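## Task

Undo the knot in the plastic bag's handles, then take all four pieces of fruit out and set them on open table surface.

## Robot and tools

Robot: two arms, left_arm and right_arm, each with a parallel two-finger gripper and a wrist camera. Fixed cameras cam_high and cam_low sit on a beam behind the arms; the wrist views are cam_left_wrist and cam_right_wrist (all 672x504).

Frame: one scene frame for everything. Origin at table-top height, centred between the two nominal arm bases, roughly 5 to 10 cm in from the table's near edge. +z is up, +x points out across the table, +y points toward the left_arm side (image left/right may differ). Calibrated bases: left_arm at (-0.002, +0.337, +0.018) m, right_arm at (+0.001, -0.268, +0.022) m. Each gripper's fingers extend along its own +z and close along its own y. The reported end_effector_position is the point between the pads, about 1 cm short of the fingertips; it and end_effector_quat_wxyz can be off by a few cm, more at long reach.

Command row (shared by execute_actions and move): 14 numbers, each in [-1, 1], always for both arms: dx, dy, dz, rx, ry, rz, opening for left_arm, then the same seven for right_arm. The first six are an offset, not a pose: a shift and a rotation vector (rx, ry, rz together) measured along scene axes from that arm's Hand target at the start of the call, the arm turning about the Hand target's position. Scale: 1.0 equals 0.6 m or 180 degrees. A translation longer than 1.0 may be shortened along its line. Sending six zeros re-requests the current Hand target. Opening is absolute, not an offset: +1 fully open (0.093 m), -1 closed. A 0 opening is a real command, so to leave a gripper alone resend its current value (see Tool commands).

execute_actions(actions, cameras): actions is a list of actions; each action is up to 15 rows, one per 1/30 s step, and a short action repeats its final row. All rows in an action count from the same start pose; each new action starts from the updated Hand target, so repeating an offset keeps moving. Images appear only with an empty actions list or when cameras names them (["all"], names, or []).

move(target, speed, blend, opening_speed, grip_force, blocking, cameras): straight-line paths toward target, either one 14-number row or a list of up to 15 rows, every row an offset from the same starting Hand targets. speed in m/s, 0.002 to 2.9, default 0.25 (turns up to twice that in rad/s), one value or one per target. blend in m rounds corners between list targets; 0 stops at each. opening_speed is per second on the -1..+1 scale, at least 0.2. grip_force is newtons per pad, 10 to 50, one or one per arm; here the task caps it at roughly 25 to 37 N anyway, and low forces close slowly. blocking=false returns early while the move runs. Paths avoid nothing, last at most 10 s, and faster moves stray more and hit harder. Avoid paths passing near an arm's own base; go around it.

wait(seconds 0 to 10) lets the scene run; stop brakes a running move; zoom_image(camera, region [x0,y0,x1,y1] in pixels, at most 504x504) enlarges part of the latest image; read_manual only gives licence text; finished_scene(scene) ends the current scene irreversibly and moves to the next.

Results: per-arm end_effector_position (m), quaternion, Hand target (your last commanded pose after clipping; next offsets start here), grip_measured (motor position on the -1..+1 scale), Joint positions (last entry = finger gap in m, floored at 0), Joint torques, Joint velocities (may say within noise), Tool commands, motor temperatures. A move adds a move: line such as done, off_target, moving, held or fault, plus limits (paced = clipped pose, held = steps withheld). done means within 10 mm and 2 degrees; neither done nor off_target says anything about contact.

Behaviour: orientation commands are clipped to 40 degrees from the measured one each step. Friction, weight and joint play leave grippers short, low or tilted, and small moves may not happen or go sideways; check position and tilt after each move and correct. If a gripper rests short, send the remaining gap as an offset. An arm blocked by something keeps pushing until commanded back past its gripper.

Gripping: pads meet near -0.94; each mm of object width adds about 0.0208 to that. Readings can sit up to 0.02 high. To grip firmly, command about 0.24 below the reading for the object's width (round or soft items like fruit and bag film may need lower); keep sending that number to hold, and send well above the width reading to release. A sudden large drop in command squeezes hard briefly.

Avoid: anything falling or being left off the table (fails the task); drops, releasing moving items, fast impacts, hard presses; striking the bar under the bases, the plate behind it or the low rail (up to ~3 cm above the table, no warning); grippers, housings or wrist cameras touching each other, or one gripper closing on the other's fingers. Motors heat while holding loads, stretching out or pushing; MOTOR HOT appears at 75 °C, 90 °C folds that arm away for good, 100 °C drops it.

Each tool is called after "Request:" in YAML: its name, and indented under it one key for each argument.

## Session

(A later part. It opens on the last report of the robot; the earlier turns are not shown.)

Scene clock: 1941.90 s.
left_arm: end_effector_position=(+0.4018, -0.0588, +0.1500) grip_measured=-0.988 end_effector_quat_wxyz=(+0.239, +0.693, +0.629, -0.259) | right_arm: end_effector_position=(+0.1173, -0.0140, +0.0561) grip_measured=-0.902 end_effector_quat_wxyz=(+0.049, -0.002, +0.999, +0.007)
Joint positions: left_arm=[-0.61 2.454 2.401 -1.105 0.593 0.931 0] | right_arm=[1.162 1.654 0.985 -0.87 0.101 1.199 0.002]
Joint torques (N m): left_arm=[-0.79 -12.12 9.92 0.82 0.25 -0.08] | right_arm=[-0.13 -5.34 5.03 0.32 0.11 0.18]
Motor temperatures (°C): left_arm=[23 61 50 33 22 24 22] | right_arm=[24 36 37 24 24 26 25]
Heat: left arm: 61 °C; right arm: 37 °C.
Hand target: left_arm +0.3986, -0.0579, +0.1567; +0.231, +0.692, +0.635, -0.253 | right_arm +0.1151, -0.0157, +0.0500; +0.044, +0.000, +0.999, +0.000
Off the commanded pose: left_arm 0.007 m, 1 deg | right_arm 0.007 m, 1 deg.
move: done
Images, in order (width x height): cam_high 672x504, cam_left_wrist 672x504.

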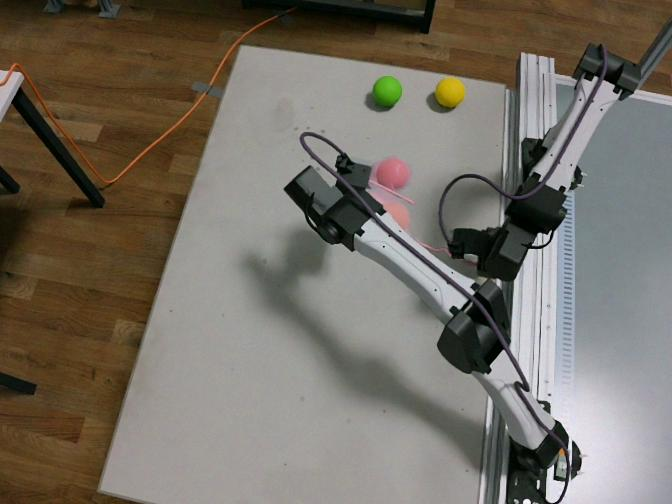

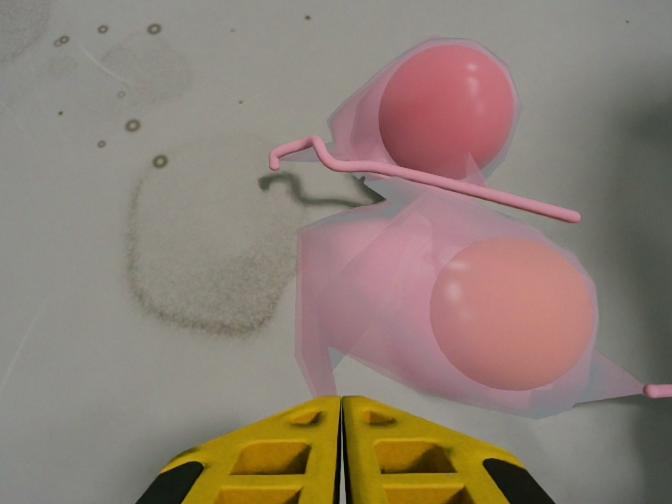

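Request:
zoom_image:
  camera: "cam_left_wrist"
  region: [260, 20, 672, 430]

Scaled by 1.223 from the camera's 672x504 image, which has a finer 960x720 frame.

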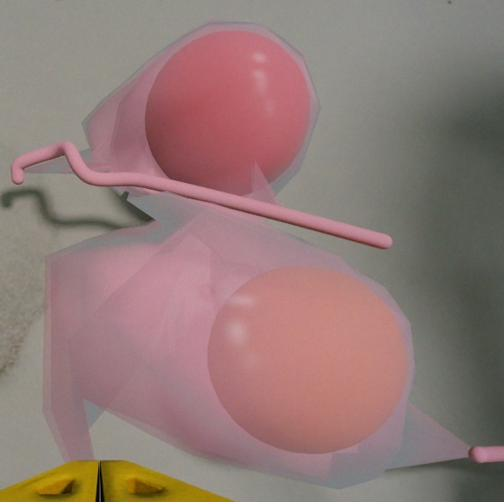

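Request:
move:
  target: [-0.05,-0.02,0.08,0,0,0,-1, 0,0,0,0,0,0,-1]
  speed: 0.06
  cameras: ["cam_left_wrist"]

Scene clock: 1951.67 s.
left_arm: end_effector_position=(+0.3740, -0.0735, +0.1857) grip_measured=-0.988 end_effector_quat_wxyz=(+0.229, +0.693, +0.632, -0.261) | right_arm: end_effector_position=(+0.1173, -0.0140, +0.0561) grip_measured=-0.902 end_effector_quat_wxyz=(+0.049, -0.002, +0.999, +0.007)
Joint positions: left_arm=[-0.669 2.435 2.515 -1.225 0.569 0.869 0] | right_arm=[1.162 1.654 0.985 -0.87 0.101 1.199 0.002]
Joint torques (N m): left_arm=[-0.7 -13.74 9.54 0.86 0.24 -0.11] | right_arm=[-0.01 -5.37 5.08 0.32 0.09 0.22]
Motor temperatures (°C): left_arm=[22 65 50 32 22 24 22] | right_arm=[24 36 36 24 24 26 25]
Heat: left arm: 65 °C; right arm: 36 °C.
Hand target: left_arm +0.3686, -0.0699, +0.2047; +0.232, +0.692, +0.635, -0.253 | right_arm +0.1151, -0.0157, +0.0500; +0.044, +0.000, +0.999, +0.000
Off the commanded pose: left_arm 0.020 m, 1 deg | right_arm 0.007 m, 1 deg.
move: off_target (left_arm)
Images, in order (width x height): cam_left_wrist 672x504.

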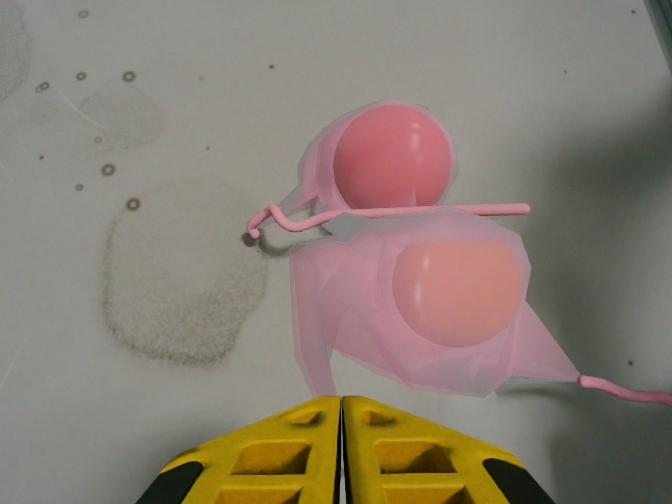

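Request:
move:
  target:
    - [0.0,0.0,0.03,0,0,0,-1, 0.08,-0.01,-0.01,0,0,0,-1]
    - [-0.03,-0.05,0.13,0,0,0,-1, 0.08,-0.01,-0.01,0,0,0,-1]
  speed: [0.08,0.08]
  cameras: ["cam_left_wrist"]

Scene clock: 1958.27 s.
left_arm: end_effector_position=(+0.3483, -0.0971, +0.2534) grip_measured=-0.988 end_effector_quat_wxyz=(+0.262, +0.667, +0.644, -0.268) | right_arm: end_effector_position=(+0.1567, -0.0327, +0.0426) grip_measured=-0.902 end_effector_quat_wxyz=(+0.040, +0.002, +0.999, -0.014)
Joint positions: left_arm=[-0.742 2.478 2.844 -1.377 0.538 0.709 0] | right_arm=[1.005 1.711 0.993 -0.85 0.1 1.052 0.002]
Joint torques (N m): left_arm=[-0.85 -14.11 8.44 1.74 0.2 -0.15] | right_arm=[-0.7 -5.6 8.16 0.39 0.04 0.03]
Motor temperatures (°C): left_arm=[22 64 50 32 22 24 22] | right_arm=[24 36 37 24 24 26 25]
Heat: left arm: 64 °C; right arm: 37 °C.
Hand target: left_arm +0.3505, -0.1000, +0.2826; +0.231, +0.692, +0.635, -0.253 | right_arm +0.1631, -0.0219, +0.0439; +0.044, +0.000, +0.999, +0.000
Off the commanded pose: left_arm 0.030 m, 5 deg | right_arm 0.013 m, 2 deg.
elbow stopped short (left arm): the move would have taken joint 3 (elbow) straighter than the controller allows.
move: off_target (left_arm, right_arm)
Images, in order (width x height): cam_left_wrist 672x504.

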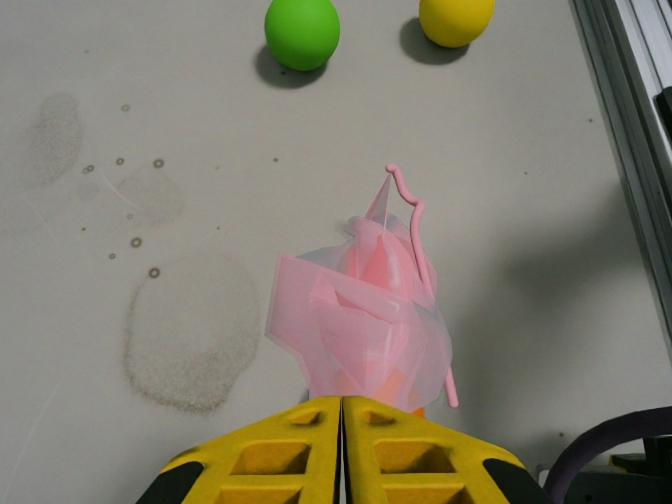

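Request:
wait:
  seconds: 0.2
  cameras: ["cam_high","cam_right_wrist"]

Scene clock: 1960.30 s.
left_arm: end_effector_position=(+0.3483, -0.0970, +0.2534) grip_measured=-0.988 end_effector_quat_wxyz=(+0.262, +0.667, +0.644, -0.268) | right_arm: end_effector_position=(+0.1567, -0.0327, +0.0426) grip_measured=-0.902 end_effector_quat_wxyz=(+0.040, +0.002, +0.999, -0.014)
Joint positions: left_arm=[-0.742 2.478 2.844 -1.377 0.537 0.708 0] | right_arm=[1.005 1.711 0.993 -0.85 0.1 1.052 0.002]
Joint torques (N m): left_arm=[-0.75 -14.16 8.46 1.74 0.2 -0.12] | right_arm=[-0.7 -5.42 7.94 0.4 0.09 0.03]
Motor temperatures (°C): left_arm=[22 65 50 32 22 24 22] | right_arm=[24 36 37 24 24 26 25]
Heat: left arm: 65 °C; right arm: 37 °C.
Hand target: left_arm +0.3505, -0.1000, +0.2826; +0.231, +0.693, +0.635, -0.253 | right_arm +0.1631, -0.0219, +0.0439; +0.044, +0.000, +0.999, +0.000
Tool commands: left_gripper/opening=-1.0 right_gripper/opening=-1.0
Off the commanded pose: left_arm 0.030 m, 5 deg | right_arm 0.013 m, 2 deg.
wait: 0.20 s; at rest from the start
Images, in order (width x height): cam_high 672x504, cam_right_wrist 672x504.

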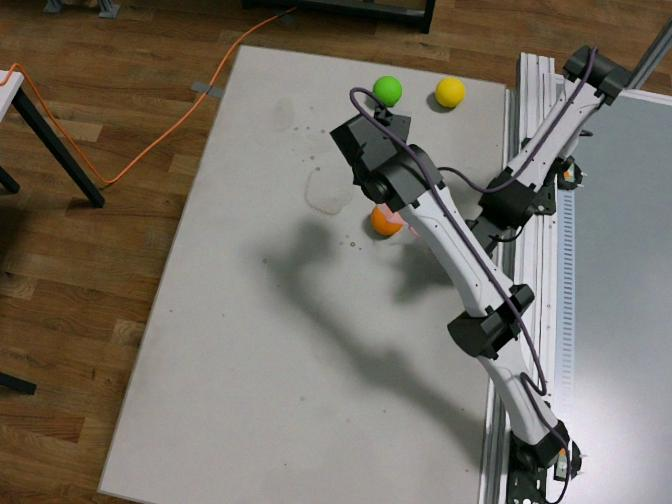

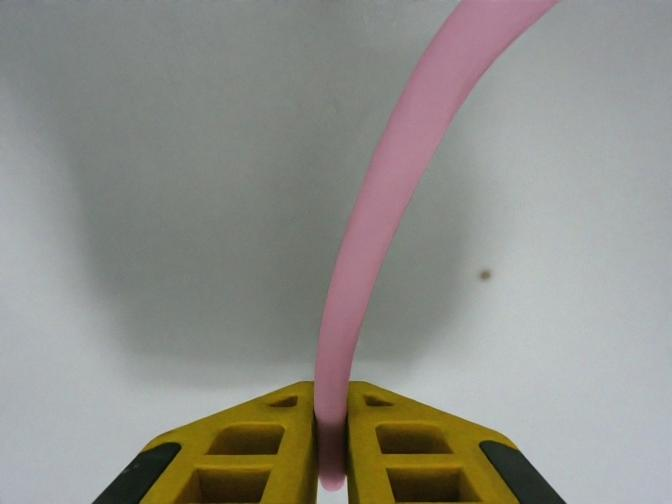

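Request:
zoom_image:
  camera: "cam_high"
  region: [330, 130, 460, 260]

Scaled by 3.877 from the camera's 672x504 image, which has a finer 960x720 frame.

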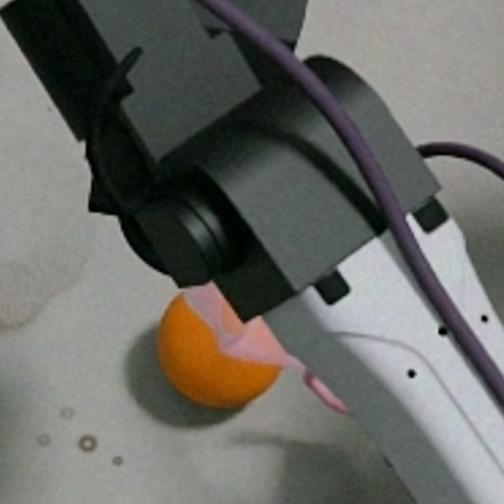

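Request:
move:
  target:
    - [-0.009,-0.083,-0.054,-0.05,0.004,0,-1, -0.03,-0.08,0.03,0,0,0,-1]
    - [-0.02,-0.175,-0.15,-0.094,0.008,0,-1, -0.03,-0.18,0.03,0,0,0,-1]
  speed: 0.08
  blend: [0.03,0]
  cameras: ["cam_high","cam_left_wrist"]

Scene clock: 1987.33 s.
left_arm: end_effector_position=(+0.3425, -0.1979, +0.1663) grip_measured=-0.988 end_effector_quat_wxyz=(+0.295, +0.649, +0.612, -0.342) | right_arm: end_effector_position=(+0.1498, -0.1255, +0.0615) grip_measured=-0.902 end_effector_quat_wxyz=(+0.051, +0.002, +0.999, -0.001)
Joint positions: left_arm=[-0.846 2.547 2.471 -0.758 0.622 0.541 0] | right_arm=[0.804 1.326 0.72 -0.908 0.097 0.849 0.002]
Joint torques (N m): left_arm=[-0.98 -15.8 6.71 2.15 0.56 -0.11] | right_arm=[-0.91 -5.41 4.98 0.2 0 0]
Motor temperatures (°C): left_arm=[22 72 49 34 22 24 22] | right_arm=[24 36 38 24 24 26 25]
Heat: left arm: 72 °C; right arm: 38 °C.
Hand target: left_arm +0.3386, -0.2049, +0.1926; +0.323, +0.648, +0.594, -0.352 | right_arm +0.1451, -0.1298, +0.0619; +0.044, +0.000, +0.999, +0.000
Off the commanded pose: left_arm 0.028 m, 4 deg | right_arm 0.006 m, 1 deg.
elbow stopped short (left arm): the move would have taken joint 3 (elbow) straighter than the controller allows.
move: off_target (left_arm)
Images, in order (width x height): cam_high 672x504, cam_left_wrist 672x504.

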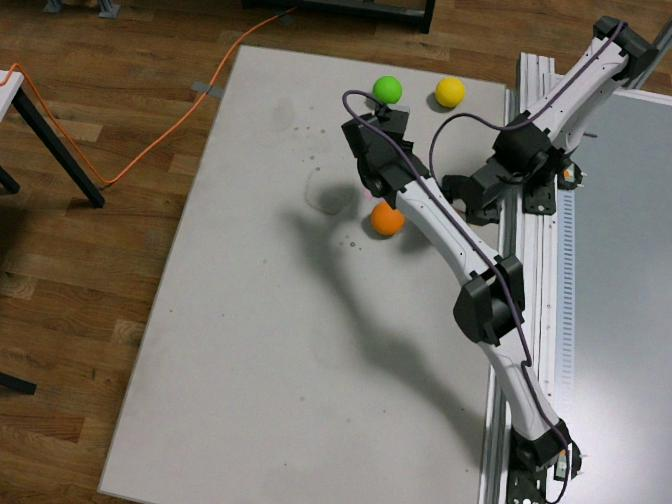

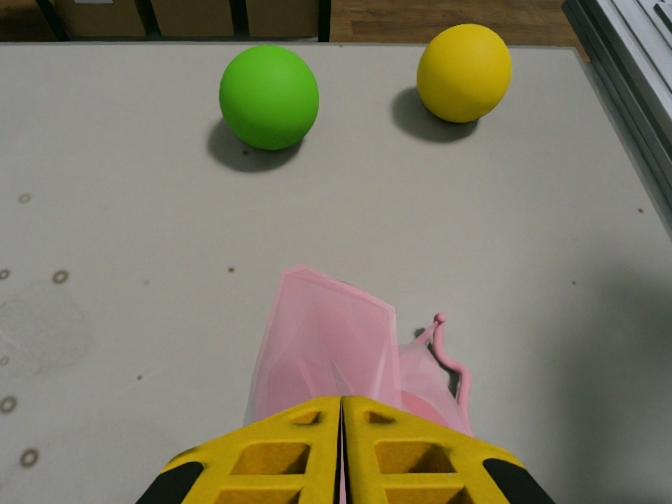

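Request:
move:
  target:
    - [0,0,-0.12,0,0,0,-1, 0,0,0,0,0,0,-1]
    - [0,0,-0.12,0,0,0,-0.3, 0,0,0,0,0,0,-1]
    - [0,0.03,0.05,0,0,0,-0.3, 0,0,0,0,0,0,-1]
    - [0.05,0.35,0.15,0,0,0,-0.3, 0,0,0,0,0,0,-1]
  speed: [0.08,0.08,0.1,0.25]
  blend: [0,0,0.03,0]
  opening_speed: 1.0
  cameras: ["cam_high","cam_left_wrist"]

Scene clock: 1998.10 s.
left_arm: end_effector_position=(+0.3784, +0.0061, +0.2697) grip_measured=-0.302 end_effector_quat_wxyz=(+0.324, +0.643, +0.605, -0.341) | right_arm: end_effector_position=(+0.1498, -0.1255, +0.0615) grip_measured=-0.902 end_effector_quat_wxyz=(+0.051, +0.002, +0.999, -0.001)
Joint positions: left_arm=[-0.469 2.087 2.122 -1.069 0.85 0.919 0.031] | right_arm=[0.804 1.326 0.72 -0.908 0.097 0.849 0.002]
Joint torques (N m): left_arm=[-0.64 -10.51 9.77 0.91 0.91 0.13] | right_arm=[-1.01 -5.48 5.01 0.22 -0.01 0.03]
Motor temperatures (°C): left_arm=[22 71 50 35 22 24 22] | right_arm=[24 36 38 24 24 26 25]
Heat: left arm: 71 °C; right arm: 38 °C.
Hand target: left_arm +0.3686, +0.0051, +0.2826; +0.323, +0.648, +0.594, -0.352 | right_arm +0.1451, -0.1298, +0.0619; +0.044, +0.000, +0.999, +0.000
Off the commanded pose: left_arm 0.016 m, 2 deg | right_arm 0.006 m, 1 deg.
move: off_target (left_arm); target 2's new opening was sent with left_arm's hand 0.024 m and 4 deg from that target
Images, in order (width x height): cam_high 672x504, cam_left_wrist 672x504.

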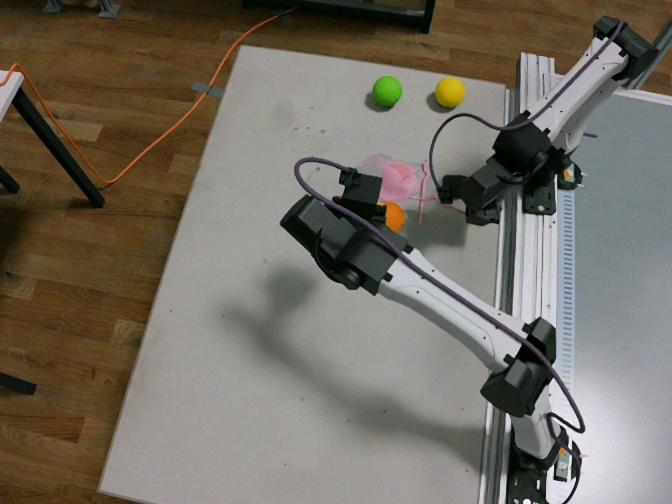

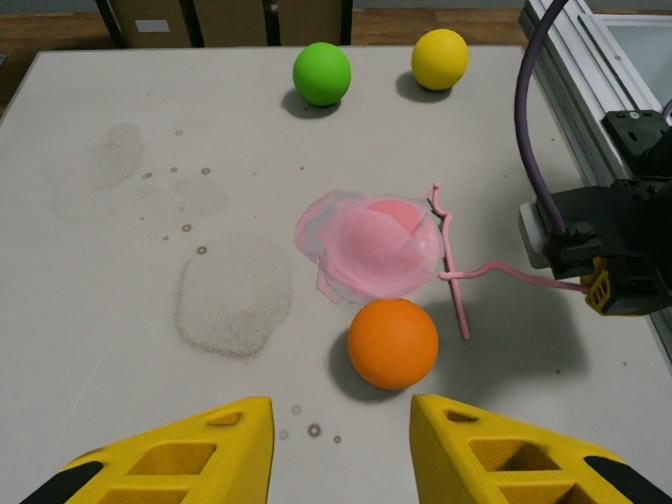

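Request:
move:
  target: [-0.061,-0.13,-0.246,0.1785,0.0001,0.054,0.78, 0,0,0,0,0,0,-1]
  speed: 0.3
  cameras: ["cam_left_wrist"]

Scene clock: 2010.03 s.
left_arm: end_effector_position=(+0.3305, -0.0737, +0.1360) grip_measured=+0.778 end_effector_quat_wxyz=(+0.165, +0.663, +0.713, -0.154) | right_arm: end_effector_position=(+0.1498, -0.1255, +0.0615) grip_measured=-0.902 end_effector_quat_wxyz=(+0.051, +0.002, +0.999, -0.001)
Joint positions: left_arm=[-0.808 2.282 2.141 -1.069 0.268 0.641 0.083] | right_arm=[0.804 1.326 0.72 -0.908 0.097 0.849 0.002]
Joint torques (N m): left_arm=[-0.4 -9.92 9.87 0.93 0.05 -0.11] | right_arm=[-1.1 -5.44 5.05 0.22 -0.01 0.03]
Motor temperatures (°C): left_arm=[22 66 50 34 22 24 22] | right_arm=[24 36 38 24 24 26 25]
Heat: left arm: 66 °C; right arm: 38 °C.
Hand target: left_arm +0.3320, -0.0729, +0.1351; +0.160, +0.660, +0.720, -0.146 | right_arm +0.1451, -0.1298, +0.0619; +0.044, +0.000, +0.999, +0.000
Off the commanded pose: left_arm 0.002 m, 1 deg | right_arm 0.006 m, 1 deg.
move: done
Images, in order (width x height): cam_left_wrist 672x504.

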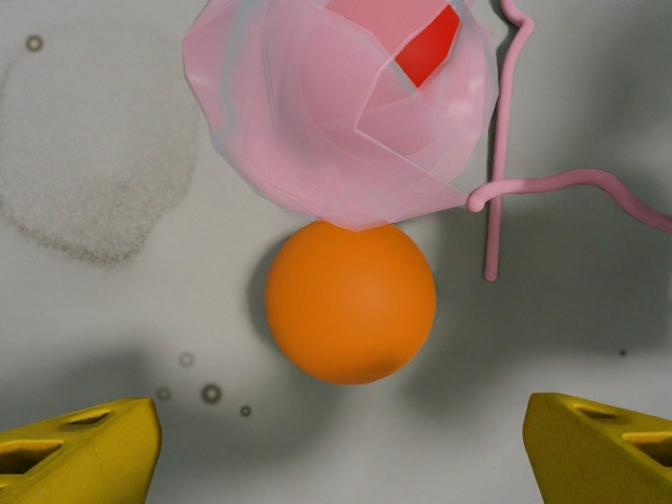

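Request:
move:
  target: [-0.006,-0.023,-0.1,0,0,0,0.78, 0,0,0,0,0,0,-1]
  speed: 0.12
  cameras: ["cam_left_wrist"]

Scene clock: 2016.50 s.
left_arm: end_effector_position=(+0.3256, -0.0814, +0.0818) grip_measured=+0.778 end_effector_quat_wxyz=(+0.151, +0.662, +0.718, -0.152) | right_arm: end_effector_position=(+0.1498, -0.1255, +0.0615) grip_measured=-0.902 end_effector_quat_wxyz=(+0.051, +0.002, +0.999, -0.001)
Joint positions: left_arm=[-0.826 2.323 2.004 -0.916 0.26 0.619 0.083] | right_arm=[0.804 1.326 0.72 -0.908 0.097 0.849 0.002]
Joint torques (N m): left_arm=[-0.79 -10.4 6.63 1.48 0.05 -0.11] | right_arm=[-0.98 -5.39 4.96 0.23 0 0.05]
Motor temperatures (°C): left_arm=[22 64 51 34 22 24 22] | right_arm=[24 36 38 24 24 26 25]
Heat: left arm: 64 °C; right arm: 38 °C.
Hand target: left_arm +0.3284, -0.0866, +0.0751; +0.159, +0.659, +0.720, -0.146 | right_arm +0.1451, -0.1298, +0.0619; +0.044, +0.000, +0.999, +0.000
Off the commanded pose: left_arm 0.009 m, 1 deg | right_arm 0.006 m, 1 deg.
move: done
Images, in order (width x height): cam_left_wrist 672x504.

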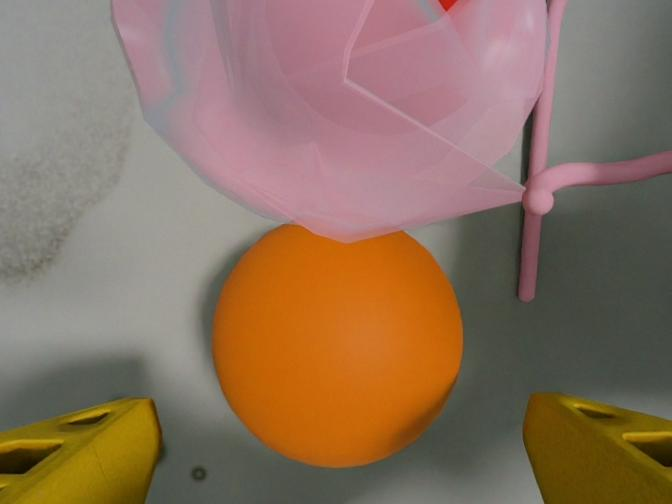

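Request:
move:
  target:
    - [0.001,-0.0075,-0.062,0,0,0,0.78, 0,0,0,0,0,0,-1]
    - [0.001,-0.0075,-0.062,0,0,0,0.2, 0,0,0,0,0,0,-1]
  speed: 0.06
  opening_speed: 0.8
  grip_force: [25,50]
  cameras: ["cam_left_wrist"]

Scene clock: 2024.57 s.
left_arm: end_effector_position=(+0.3289, -0.0864, +0.0476) grip_measured=+0.257 end_effector_quat_wxyz=(+0.155, +0.661, +0.718, -0.152) | right_arm: end_effector_position=(+0.1498, -0.1255, +0.0615) grip_measured=-0.902 end_effector_quat_wxyz=(+0.051, +0.002, +0.999, -0.001)
Joint positions: left_arm=[-0.827 2.363 1.934 -0.797 0.256 0.615 0.058] | right_arm=[0.804 1.326 0.72 -0.908 0.097 0.849 0.002]
Joint velocities: left_arm=[-0.017 -0.027 0.012 -0.051 0.022 0.022 -0.004] | right_arm=[within noise]
Joint torques (N m): left_arm=[-1.02 -10.28 6.37 1.5 0.07 -0.12] | right_arm=[-0.96 -5.33 5 0.22 -0.02 0]
Motor temperatures (°C): left_arm=[22 62 50 34 22 24 22] | right_arm=[24 36 37 24 24 26 25]
Heat: left arm: 62 °C; right arm: 37 °C.
Hand target: left_arm +0.3291, -0.0913, +0.0380; +0.160, +0.660, +0.720, -0.146 | right_arm +0.1451, -0.1298, +0.0619; +0.044, +0.000, +0.999, +0.000
Off the commanded pose: left_arm 0.011 m, 1 deg | right_arm 0.006 m, 1 deg.
grip_force (N): 25, 50
move: off_target (left_arm); target 2's new opening was sent with left_arm's hand 0.011 m and 1 deg from that target
Images, in order (width x height): cam_left_wrist 672x504.

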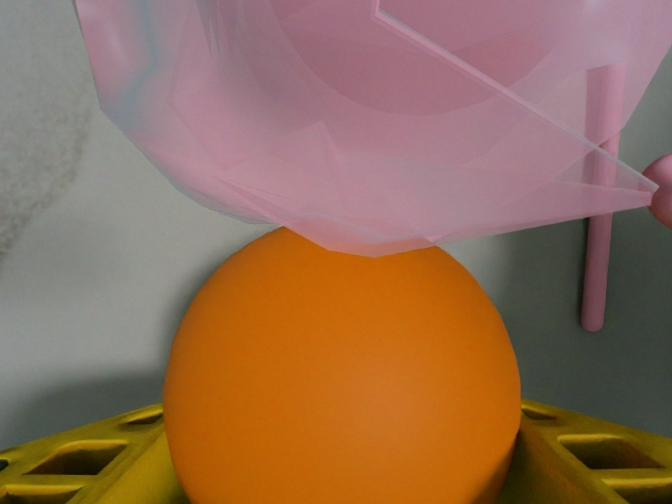

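Request:
move:
  target:
    - [0,0.033,0.233,0,0,0,0.2, 0,0,0,0,0,0,-1]
    - [0.052,0.344,0.253,0,0,0,0.2, 0,0,0,0,0,0,-1]
  speed: [0.12,0.2]
  blend: [0.03,0]
  cameras: ["cam_left_wrist","cam_high"]

Scene clock: 2031.90 s.
left_arm: end_effector_position=(+0.3740, +0.1156, +0.1818) grip_measured=+0.235 end_effector_quat_wxyz=(+0.164, +0.654, +0.727, -0.131) | right_arm: end_effector_position=(+0.1498, -0.1255, +0.0615) grip_measured=-0.902 end_effector_quat_wxyz=(+0.051, +0.002, +0.999, -0.001)
Joint positions: left_arm=[-0.409 1.984 1.889 -1.231 0.337 1.015 0.056] | right_arm=[0.804 1.326 0.72 -0.908 0.097 0.849 0.002]
Joint torques (N m): left_arm=[-0.49 -11.02 6.23 0.55 0.64 0.14] | right_arm=[-0.96 -5.3 4.9 0.21 -0.01 0.02]
Motor temperatures (°C): left_arm=[22 62 50 34 22 24 22] | right_arm=[24 36 37 24 24 26 25]
Heat: left arm: 62 °C; right arm: 37 °C.
Hand target: left_arm +0.3603, +0.1152, +0.1898; +0.160, +0.660, +0.720, -0.146 | right_arm +0.1451, -0.1298, +0.0619; +0.044, +0.000, +0.999, +0.000
Off the commanded pose: left_arm 0.016 m, 2 deg | right_arm 0.006 m, 1 deg.
grip_force (N): 25, 50
move: off_target (left_arm)
Images, in order (width x height): cam_high 672x504, cam_left_wrist 672x504.

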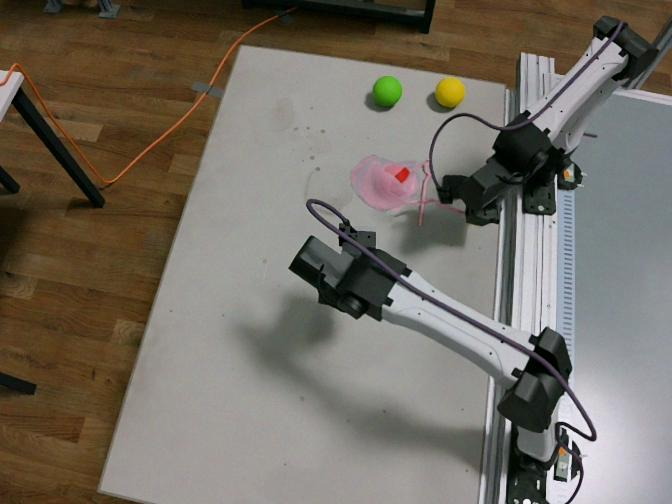

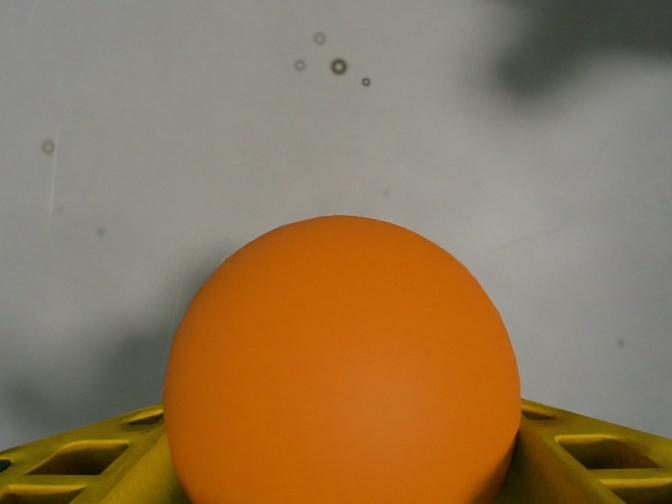

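Request:
move:
  target:
    - [0,0,-0.19,0,0,0,0.2, 0,0,0,0,0,0,-1]
    - [0,0,-0.252,0,0,0,0.2, 0,0,0,0,0,0,-1]
  speed: [0.12,0.04]
  blend: [0.01,0]
  cameras: ["cam_left_wrist"]

Scene clock: 2038.27 s.
left_arm: end_effector_position=(+0.3567, +0.1200, +0.0450) grip_measured=+0.235 end_effector_quat_wxyz=(+0.146, +0.656, +0.728, -0.140) | right_arm: end_effector_position=(+0.1498, -0.1255, +0.0615) grip_measured=-0.902 end_effector_quat_wxyz=(+0.051, +0.002, +0.999, -0.001)
Joint positions: left_arm=[-0.409 2.019 1.394 -0.742 0.342 1.023 0.056] | right_arm=[0.804 1.326 0.72 -0.908 0.097 0.849 0.002]
Joint torques (N m): left_arm=[-0.05 -7.66 5.57 1.28 0.63 0.18] | right_arm=[-0.94 -5.26 5.09 0.21 0.04 0.03]
Motor temperatures (°C): left_arm=[22 62 49 33 22 24 22] | right_arm=[24 36 37 24 24 26 25]
Heat: left arm: 62 °C; right arm: 37 °C.
Hand target: left_arm +0.3602, +0.1152, +0.0385; +0.159, +0.659, +0.720, -0.146 | right_arm +0.1451, -0.1298, +0.0619; +0.044, +0.000, +0.999, +0.000
Off the commanded pose: left_arm 0.009 m, 2 deg | right_arm 0.006 m, 1 deg.
grip_force (N): 25, 50
move: done
Images, in order (width x height): cam_left_wrist 672x504.

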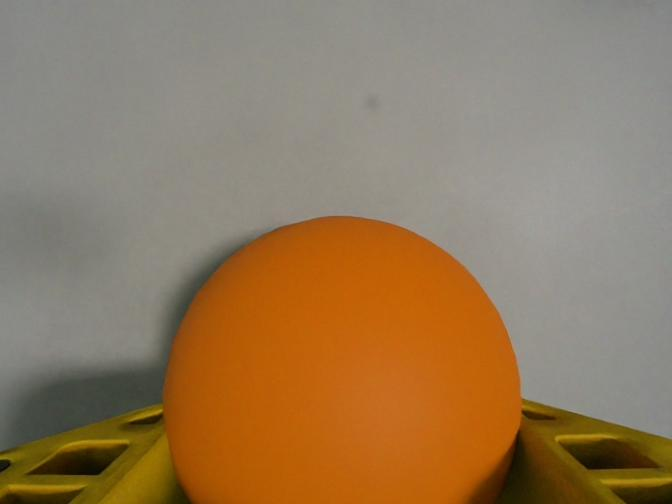

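Request:
move:
  target:
    - [0,0,0.0,0,0,0,0.9, 0,0,0,0,0,0,-1]
  speed: 0.05
  opening_speed: 0.6
  cameras: ["cam_left_wrist"]

Request:
move:
  target:
    - [0,0,0.01,0,0,0,1.0, 0,0,0,0,0,0,-1]
    - [0,0,0.25,0,0,0,1.0, 0,0,0,0,0,0,-1]
  speed: [0.05,0.15]
  grip_force: [50,50]
  cameras: ["cam_left_wrist","cam_high"]

Scene clock: 2043.30 s.
left_arm: end_effector_position=(+0.3599, +0.1178, +0.0461) grip_measured=+0.898 end_effector_quat_wxyz=(+0.154, +0.656, +0.726, -0.139) | right_arm: end_effector_position=(+0.1498, -0.1255, +0.0615) grip_measured=-0.902 end_effector_quat_wxyz=(+0.051, +0.002, +0.999, -0.001)
Joint positions: left_arm=[-0.409 2.019 1.394 -0.725 0.347 1.023 0.088] | right_arm=[0.804 1.326 0.72 -0.908 0.097 0.849 0.002]
Joint torques (N m): left_arm=[-0.08 -7.6 5.57 1.18 0.58 0.17] | right_arm=[-0.96 -5.33 5.07 0.23 0 0.05]
Motor temperatures (°C): left_arm=[22 60 49 33 22 24 22] | right_arm=[24 36 37 24 24 26 25]
Heat: left arm: 60 °C; right arm: 37 °C.
Hand target: left_arm +0.3602, +0.1152, +0.0385; +0.159, +0.660, +0.720, -0.146 | right_arm +0.1451, -0.1298, +0.0619; +0.044, +0.000, +0.999, +0.000
Off the commanded pose: left_arm 0.008 m, 1 deg | right_arm 0.006 m, 1 deg.
grip_force (N): 25, 50
move: done
Images, in order (width x height): cam_left_wrist 672x504.

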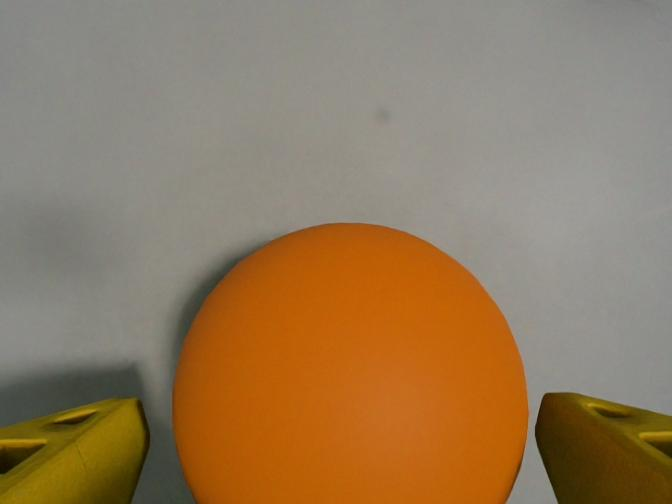

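Scene clock: 2045.83 s.
left_arm: end_effector_position=(+0.3663, +0.1173, +0.1784) grip_measured=+1.000 end_effector_quat_wxyz=(+0.159, +0.656, +0.725, -0.137) | right_arm: end_effector_position=(+0.1498, -0.1255, +0.0615) grip_measured=-0.902 end_effector_quat_wxyz=(+0.051, +0.002, +0.999, -0.001)
Joint positions: left_arm=[-0.409 1.962 1.845 -1.223 0.347 1.023 0.093] | right_arm=[0.804 1.326 0.72 -0.908 0.097 0.849 0.002]
Joint torques (N m): left_arm=[-0.49 -9.42 9.16 0.56 0.57 0.1] | right_arm=[-0.88 -5.42 5.11 0.19 -0.01 0.03]
Motor temperatures (°C): left_arm=[22 60 49 33 22 24 22] | right_arm=[24 36 37 24 24 26 25]
Heat: left arm: 60 °C; right arm: 37 °C.
Hand target: left_arm +0.3602, +0.1152, +0.1885; +0.159, +0.660, +0.720, -0.146 | right_arm +0.1451, -0.1298, +0.0619; +0.044, +0.000, +0.999, +0.000
Off the commanded pose: left_arm 0.012 m, 1 deg | right_arm 0.006 m, 1 deg.
move: off_target (left_arm)
Images, in order (width x height): cam_high 672x504, cam_left_wrist 672x504.

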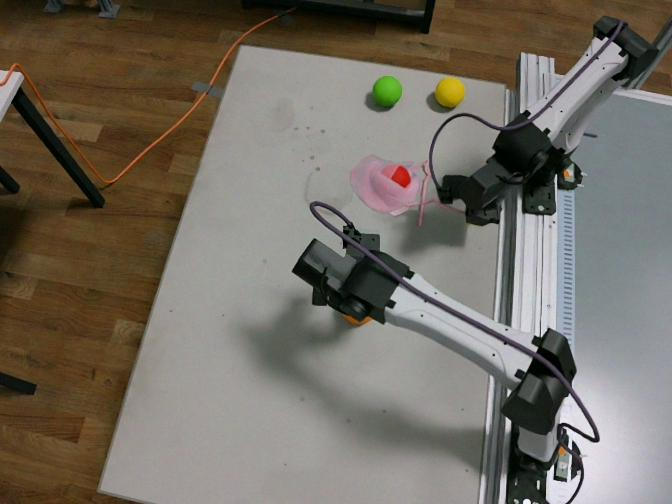

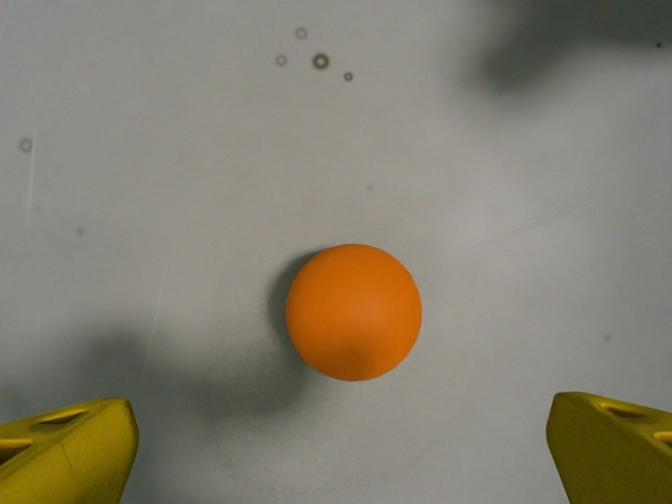

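Request:
zoom_image:
  camera: "cam_high"
  region: [335, 135, 475, 245]

Scaled by 3.600 from the camera's 672x504 image, which has a finer 960x720 frame.

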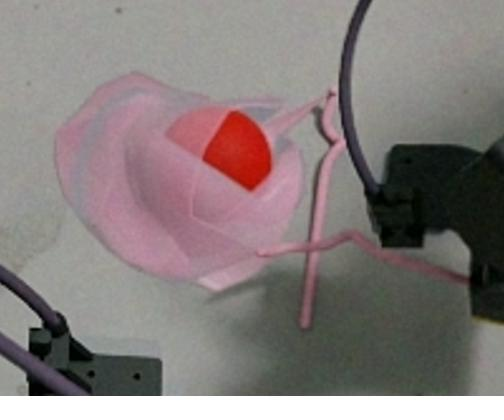

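Request:
move:
  target: [0.03,-0.26,0.04,0,0,0,-0.2, 0,0,0,0,0,0,-1]
  speed: 0.25
  cameras: ["cam_left_wrist"]

Scene clock: 2054.50 s.
left_arm: end_effector_position=(+0.3805, -0.0455, +0.2187) grip_measured=-0.198 end_effector_quat_wxyz=(+0.215, +0.655, +0.708, -0.153) | right_arm: end_effector_position=(+0.1498, -0.1255, +0.0615) grip_measured=-0.902 end_effector_quat_wxyz=(+0.051, +0.002, +0.999, -0.001)
Joint positions: left_arm=[-0.696 2.491 2.841 -1.486 0.305 0.73 0.036] | right_arm=[0.804 1.326 0.72 -0.908 0.097 0.849 0.002]
Joint torques (N m): left_arm=[-0.23 -9.98 8.62 0.86 0.09 -0.12] | right_arm=[-0.98 -5.53 5 0.22 0.01 0.04]
Motor temperatures (°C): left_arm=[22 59 49 32 22 24 22] | right_arm=[24 36 37 24 24 26 25]
Heat: left arm: 59 °C; right arm: 37 °C.
Hand target: left_arm +0.3783, -0.0409, +0.2125; +0.159, +0.660, +0.720, -0.146 | right_arm +0.1451, -0.1298, +0.0619; +0.044, +0.000, +0.999, +0.000
Off the commanded pose: left_arm 0.008 m, 7 deg | right_arm 0.006 m, 1 deg.
elbow stopped short (left arm): the move would have taken joint 3 (elbow) straighter than the controller allows.
move: off_target (left_arm)
Images, in order (width x height): cam_left_wrist 672x504.

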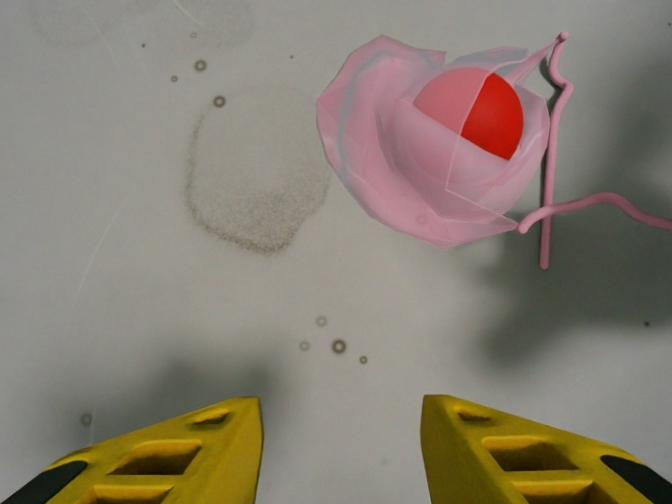

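Request:
zoom_image:
  camera: "cam_left_wrist"
  region: [300, 20, 590, 290]

Scaled by 1.738 from the camera's 672x504 image, which has a finer 960x720 frame.

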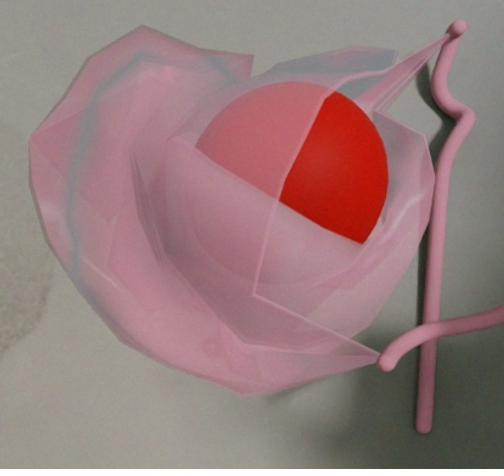

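Request:
move:
  target: [-0.0105,-0.135,-0.23,-0.0774,-0.0362,0.2212,-0.36, 0,0,0,0,0,0,-1]
  speed: 0.25
  cameras: ["cam_left_wrist"]

Scene clock: 2086.43 s.
left_arm: end_effector_position=(+0.3705, -0.1171, +0.0833) grip_measured=-0.358 end_effector_quat_wxyz=(+0.308, +0.365, +0.869, -0.130) | right_arm: end_effector_position=(+0.1498, -0.1255, +0.0615) grip_measured=-0.902 end_effector_quat_wxyz=(+0.051, +0.002, +0.999, -0.001)
Joint positions: left_arm=[-0.908 2.276 1.789 -0.406 -0.084 -0.079 0.028] | right_arm=[0.804 1.326 0.72 -0.908 0.097 0.849 0.002]
Joint torques (N m): left_arm=[-0.83 -9.95 6.67 2.19 -0.23 -0.12] | right_arm=[-0.95 -5.19 5 0.18 0.01 0.02]
Motor temperatures (°C): left_arm=[22 56 51 32 22 24 22] | right_arm=[24 36 37 24 24 26 25]
Heat: left arm: 56 °C; right arm: 37 °C.
Hand target: left_arm +0.3719, -0.1219, +0.0746; +0.316, +0.359, +0.868, -0.131 | right_arm +0.1451, -0.1298, +0.0619; +0.044, +0.000, +0.999, +0.000
Off the commanded pose: left_arm 0.010 m, 1 deg | right_arm 0.006 m, 1 deg.
move: done
Images, in order (width x height): cam_left_wrist 672x504.

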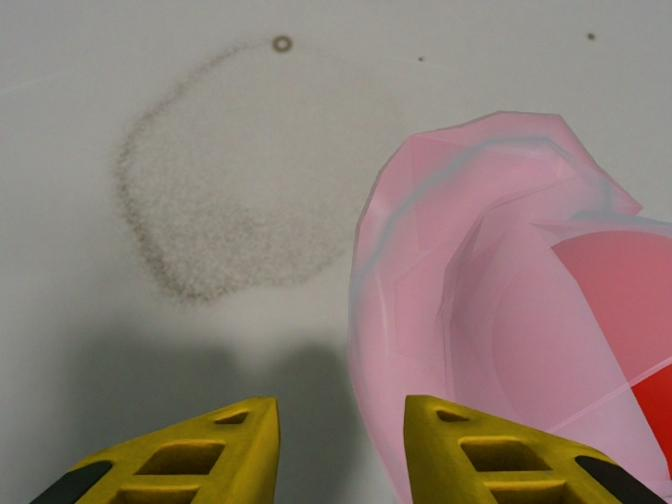

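Request:
move:
  target:
    - [0.015,-0.055,-0.074,0,0,0,-0.36, 0,0,0,0,0,0,-1]
    - [0.015,-0.055,-0.143,0,0,0,-0.36, 0,0,0,0,0,0,-1]
  speed: [0.1,0.04]
  cameras: ["cam_left_wrist"]

Scene clock: 2099.03 s.
left_arm: end_effector_position=(+0.3881, -0.1606, +0.0209) grip_measured=-0.358 end_effector_quat_wxyz=(+0.337, +0.358, +0.858, -0.148) | right_arm: end_effector_position=(+0.1498, -0.1255, +0.0615) grip_measured=-0.902 end_effector_quat_wxyz=(+0.051, +0.002, +0.999, -0.001)
Joint positions: left_arm=[-0.93 2.507 1.897 -0.213 -0.097 -0.098 0.028] | right_arm=[0.804 1.326 0.72 -0.908 0.097 0.849 0.002]
Joint torques (N m): left_arm=[-0.73 -9.42 6.01 1.87 -0.24 -0.1] | right_arm=[-0.98 -5.46 5.04 0.19 0 0.01]
Motor temperatures (°C): left_arm=[22 58 49 34 22 24 22] | right_arm=[24 36 37 24 24 26 25]
Heat: left arm: 58 °C; right arm: 37 °C.
Hand target: left_arm +0.3810, -0.1548, -0.0113; +0.316, +0.359, +0.868, -0.131 | right_arm +0.1451, -0.1298, +0.0619; +0.044, +0.000, +0.999, +0.000
Off the commanded pose: left_arm 0.033 m, 3 deg | right_arm 0.006 m, 1 deg.
move: off_target (left_arm)
Images, in order (width x height): cam_left_wrist 672x504.

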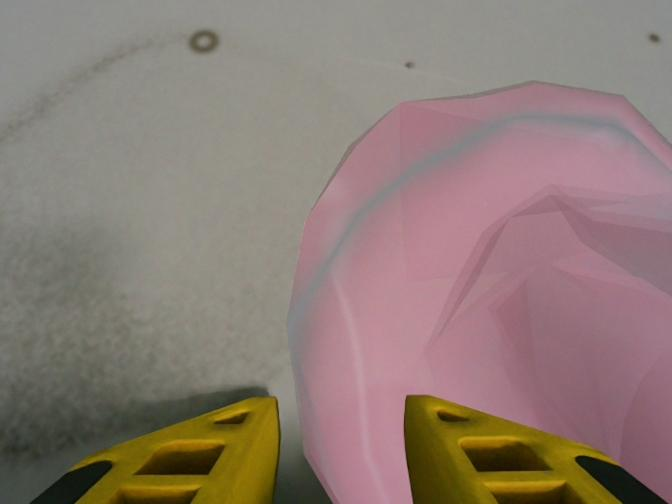

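Request:
move:
  target:
    - [0.0,0.0,-0.012,0,0,0,-0.36, 0,0,0,0,0,0,-1]
    - [0.0,0.0,-0.012,0,0,0,-1, 0,0,0,0,0,0,-1]
  speed: 0.04
  opening_speed: 0.8
  cameras: ["cam_left_wrist"]

Scene clock: 2103.73 s.
left_arm: end_effector_position=(+0.3894, -0.1664, +0.0214) grip_measured=-0.980 end_effector_quat_wxyz=(+0.347, +0.356, +0.853, -0.155) | right_arm: end_effector_position=(+0.1498, -0.1255, +0.0615) grip_measured=-0.902 end_effector_quat_wxyz=(+0.051, +0.002, +0.999, -0.001)
Joint positions: left_arm=[-0.934 2.516 1.897 -0.176 -0.097 -0.099 0] | right_arm=[0.804 1.326 0.72 -0.908 0.097 0.849 0.002]
Joint torques (N m): left_arm=[-0.44 -9.2 5.57 1.74 -0.23 -0.06] | right_arm=[-1.09 -5.34 5.11 0.17 -0.01 0.04]
Motor temperatures (°C): left_arm=[22 58 48 34 22 24 22] | right_arm=[24 36 37 24 24 26 25]
Heat: left arm: 58 °C; right arm: 37 °C.
Hand target: left_arm +0.3810, -0.1548, -0.0184; +0.316, +0.359, +0.868, -0.131 | right_arm +0.1451, -0.1298, +0.0619; +0.044, +0.000, +0.999, +0.000
Off the commanded pose: left_arm 0.042 m, 5 deg | right_arm 0.006 m, 1 deg.
move: off_target (left_arm); target 2's new opening was sent with left_arm's hand 0.041 m and 4 deg from that target
Images, in order (width x height): cam_left_wrist 672x504.

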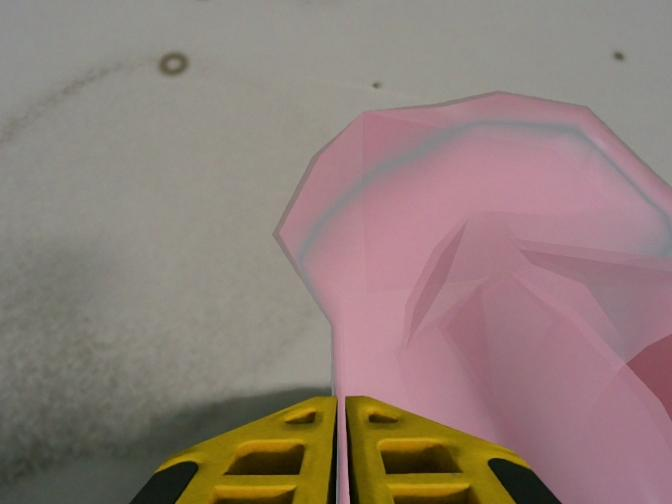

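Request:
move:
  target:
    - [0.0,0.01,0.1,0,0,0,-1, 0,0,0,0,0,0,-1]
    - [0.0,0.015,0.22,0,0,0,-1, 0,0,0,0,0,0,-1]
  speed: 0.06
  blend: [0.01,0]
  cameras: ["cam_left_wrist","cam_high"]

Scene clock: 2111.93 s.
left_arm: end_effector_position=(+0.3794, -0.1499, +0.0886) grip_measured=-0.980 end_effector_quat_wxyz=(+0.309, +0.365, +0.868, -0.132) | right_arm: end_effector_position=(+0.1498, -0.1255, +0.0615) grip_measured=-0.902 end_effector_quat_wxyz=(+0.051, +0.002, +0.999, -0.001)
Joint positions: left_arm=[-0.933 2.41 2.042 -0.523 -0.097 -0.099 0] | right_arm=[0.804 1.326 0.72 -0.908 0.097 0.849 0.002]
Joint torques (N m): left_arm=[-0.06 -14.83 10.4 1.26 -0.19 -0.03] | right_arm=[-1.05 -5.37 5.01 0.2 -0.02 0.01]
Motor temperatures (°C): left_arm=[22 60 48 35 22 24 22] | right_arm=[24 36 37 24 24 26 25]
Heat: left arm: 60 °C; right arm: 37 °C.
Hand target: left_arm +0.3810, -0.1459, +0.1136; +0.316, +0.359, +0.868, -0.131 | right_arm +0.1451, -0.1298, +0.0619; +0.044, +0.000, +0.999, +0.000
Off the commanded pose: left_arm 0.025 m, 1 deg | right_arm 0.006 m, 1 deg.
move: off_target (left_arm)
Images, in order (width x height): cam_high 672x504, cam_left_wrist 672x504.

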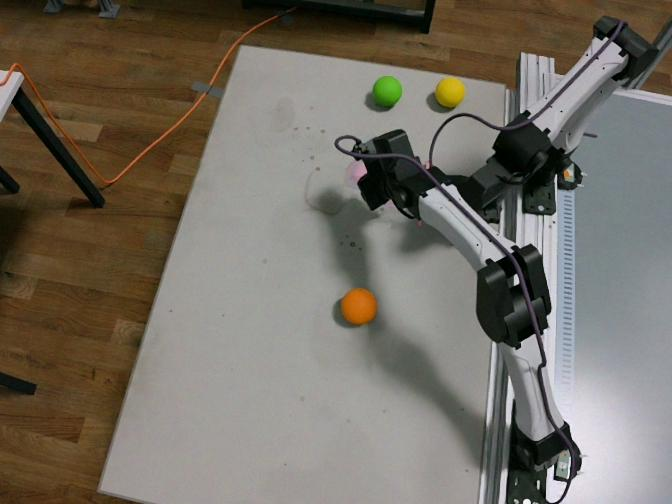

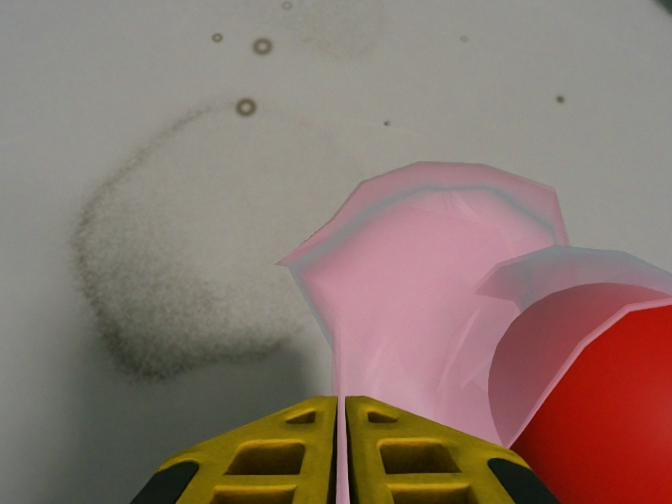

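Request:
move:
  target:
    - [-0.02,0.0,0.15,0,0,0,-1, 0,0,0,0,0,0,-1]
  speed: 0.06
  cameras: ["cam_left_wrist","cam_high"]

Scene clock: 2117.63 s.
left_arm: end_effector_position=(+0.3669, -0.1495, +0.1972) grip_measured=-0.980 end_effector_quat_wxyz=(+0.313, +0.368, +0.864, -0.140) | right_arm: end_effector_position=(+0.1502, -0.1259, +0.0615) grip_measured=-0.902 end_effector_quat_wxyz=(+0.051, +0.003, +0.999, -0.001)
Joint positions: left_arm=[-0.952 2.396 2.442 -0.921 -0.097 -0.109 0] | right_arm=[0.802 1.326 0.72 -0.908 0.098 0.849 0.002]
Joint torques (N m): left_arm=[-0.35 -11.55 10.73 1.42 -0.36 -0.09] | right_arm=[-0.72 -5.37 4.94 0.23 0 0.02]
Motor temperatures (°C): left_arm=[22 64 49 34 22 24 22] | right_arm=[24 36 37 24 24 26 25]
Heat: left arm: 64 °C; right arm: 37 °C.
Hand target: left_arm +0.3689, -0.1459, +0.2036; +0.316, +0.359, +0.868, -0.131 | right_arm +0.1451, -0.1298, +0.0619; +0.044, +0.000, +0.999, +0.000
Off the commanded pose: left_arm 0.008 m, 2 deg | right_arm 0.006 m, 1 deg.
move: done
Images, in order (width x height): cam_high 672x504, cam_left_wrist 672x504.

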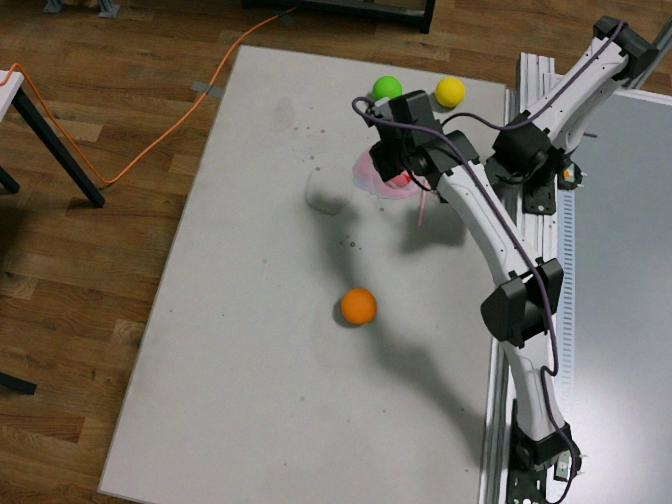

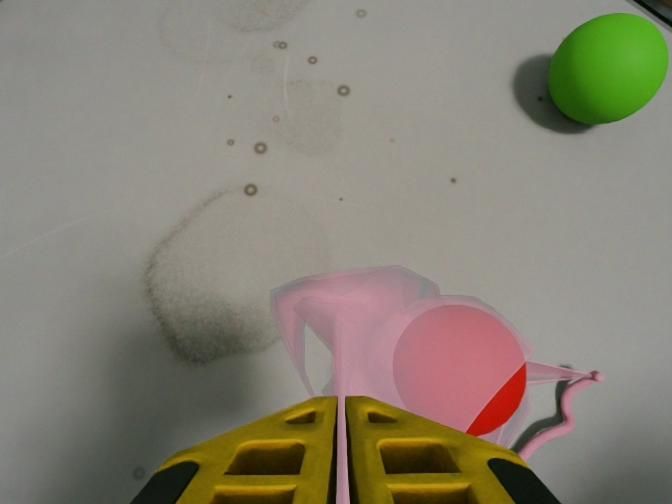

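Request:
move:
  target:
    - [-0.045,-0.0435,0.0973,-0.0786,-0.0786,0,-1, 0,0,0,0,0,0,-1]
  speed: 0.08
  cameras: ["cam_left_wrist"]

Scene clock: 2126.47 s.
left_arm: end_effector_position=(+0.3368, -0.1674, +0.2283) grip_measured=-0.980 end_effector_quat_wxyz=(+0.418, +0.352, +0.820, -0.171) | right_arm: end_effector_position=(+0.1500, -0.1258, +0.0615) grip_measured=-0.902 end_effector_quat_wxyz=(+0.051, +0.003, +0.999, -0.001)
Joint positions: left_arm=[-1.041 2.156 1.992 -0.486 -0.209 -0.119 0] | right_arm=[0.802 1.326 0.72 -0.908 0.097 0.848 0.002]
Joint torques (N m): left_arm=[-0.58 -13.83 7.43 2.85 -0.41 -0.02] | right_arm=[-0.77 -5.31 5.11 0.21 0 0.03]
Motor temperatures (°C): left_arm=[22 64 50 35 22 24 22] | right_arm=[24 36 36 24 24 26 25]
Heat: left arm: 64 °C; right arm: 36 °C.
Hand target: left_arm +0.3419, -0.1719, +0.2619; +0.462, +0.331, +0.800, -0.191 | right_arm +0.1451, -0.1298, +0.0619; +0.044, +0.000, +0.999, +0.000
Off the commanded pose: left_arm 0.034 m, 7 deg | right_arm 0.006 m, 1 deg.
move: off_target (left_arm)
Images, in order (width x height): cam_left_wrist 672x504.

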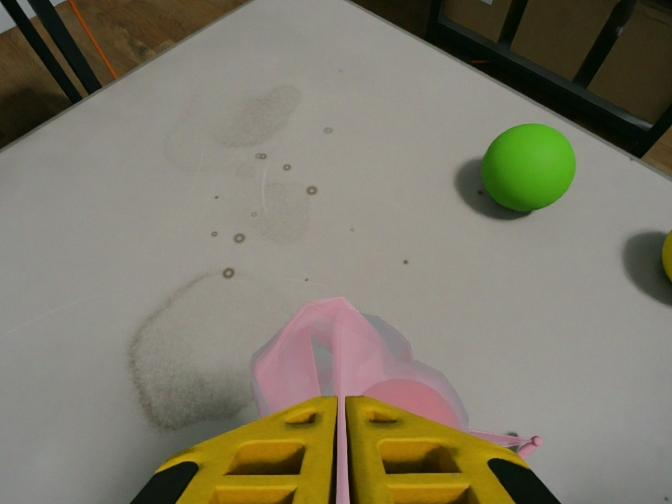

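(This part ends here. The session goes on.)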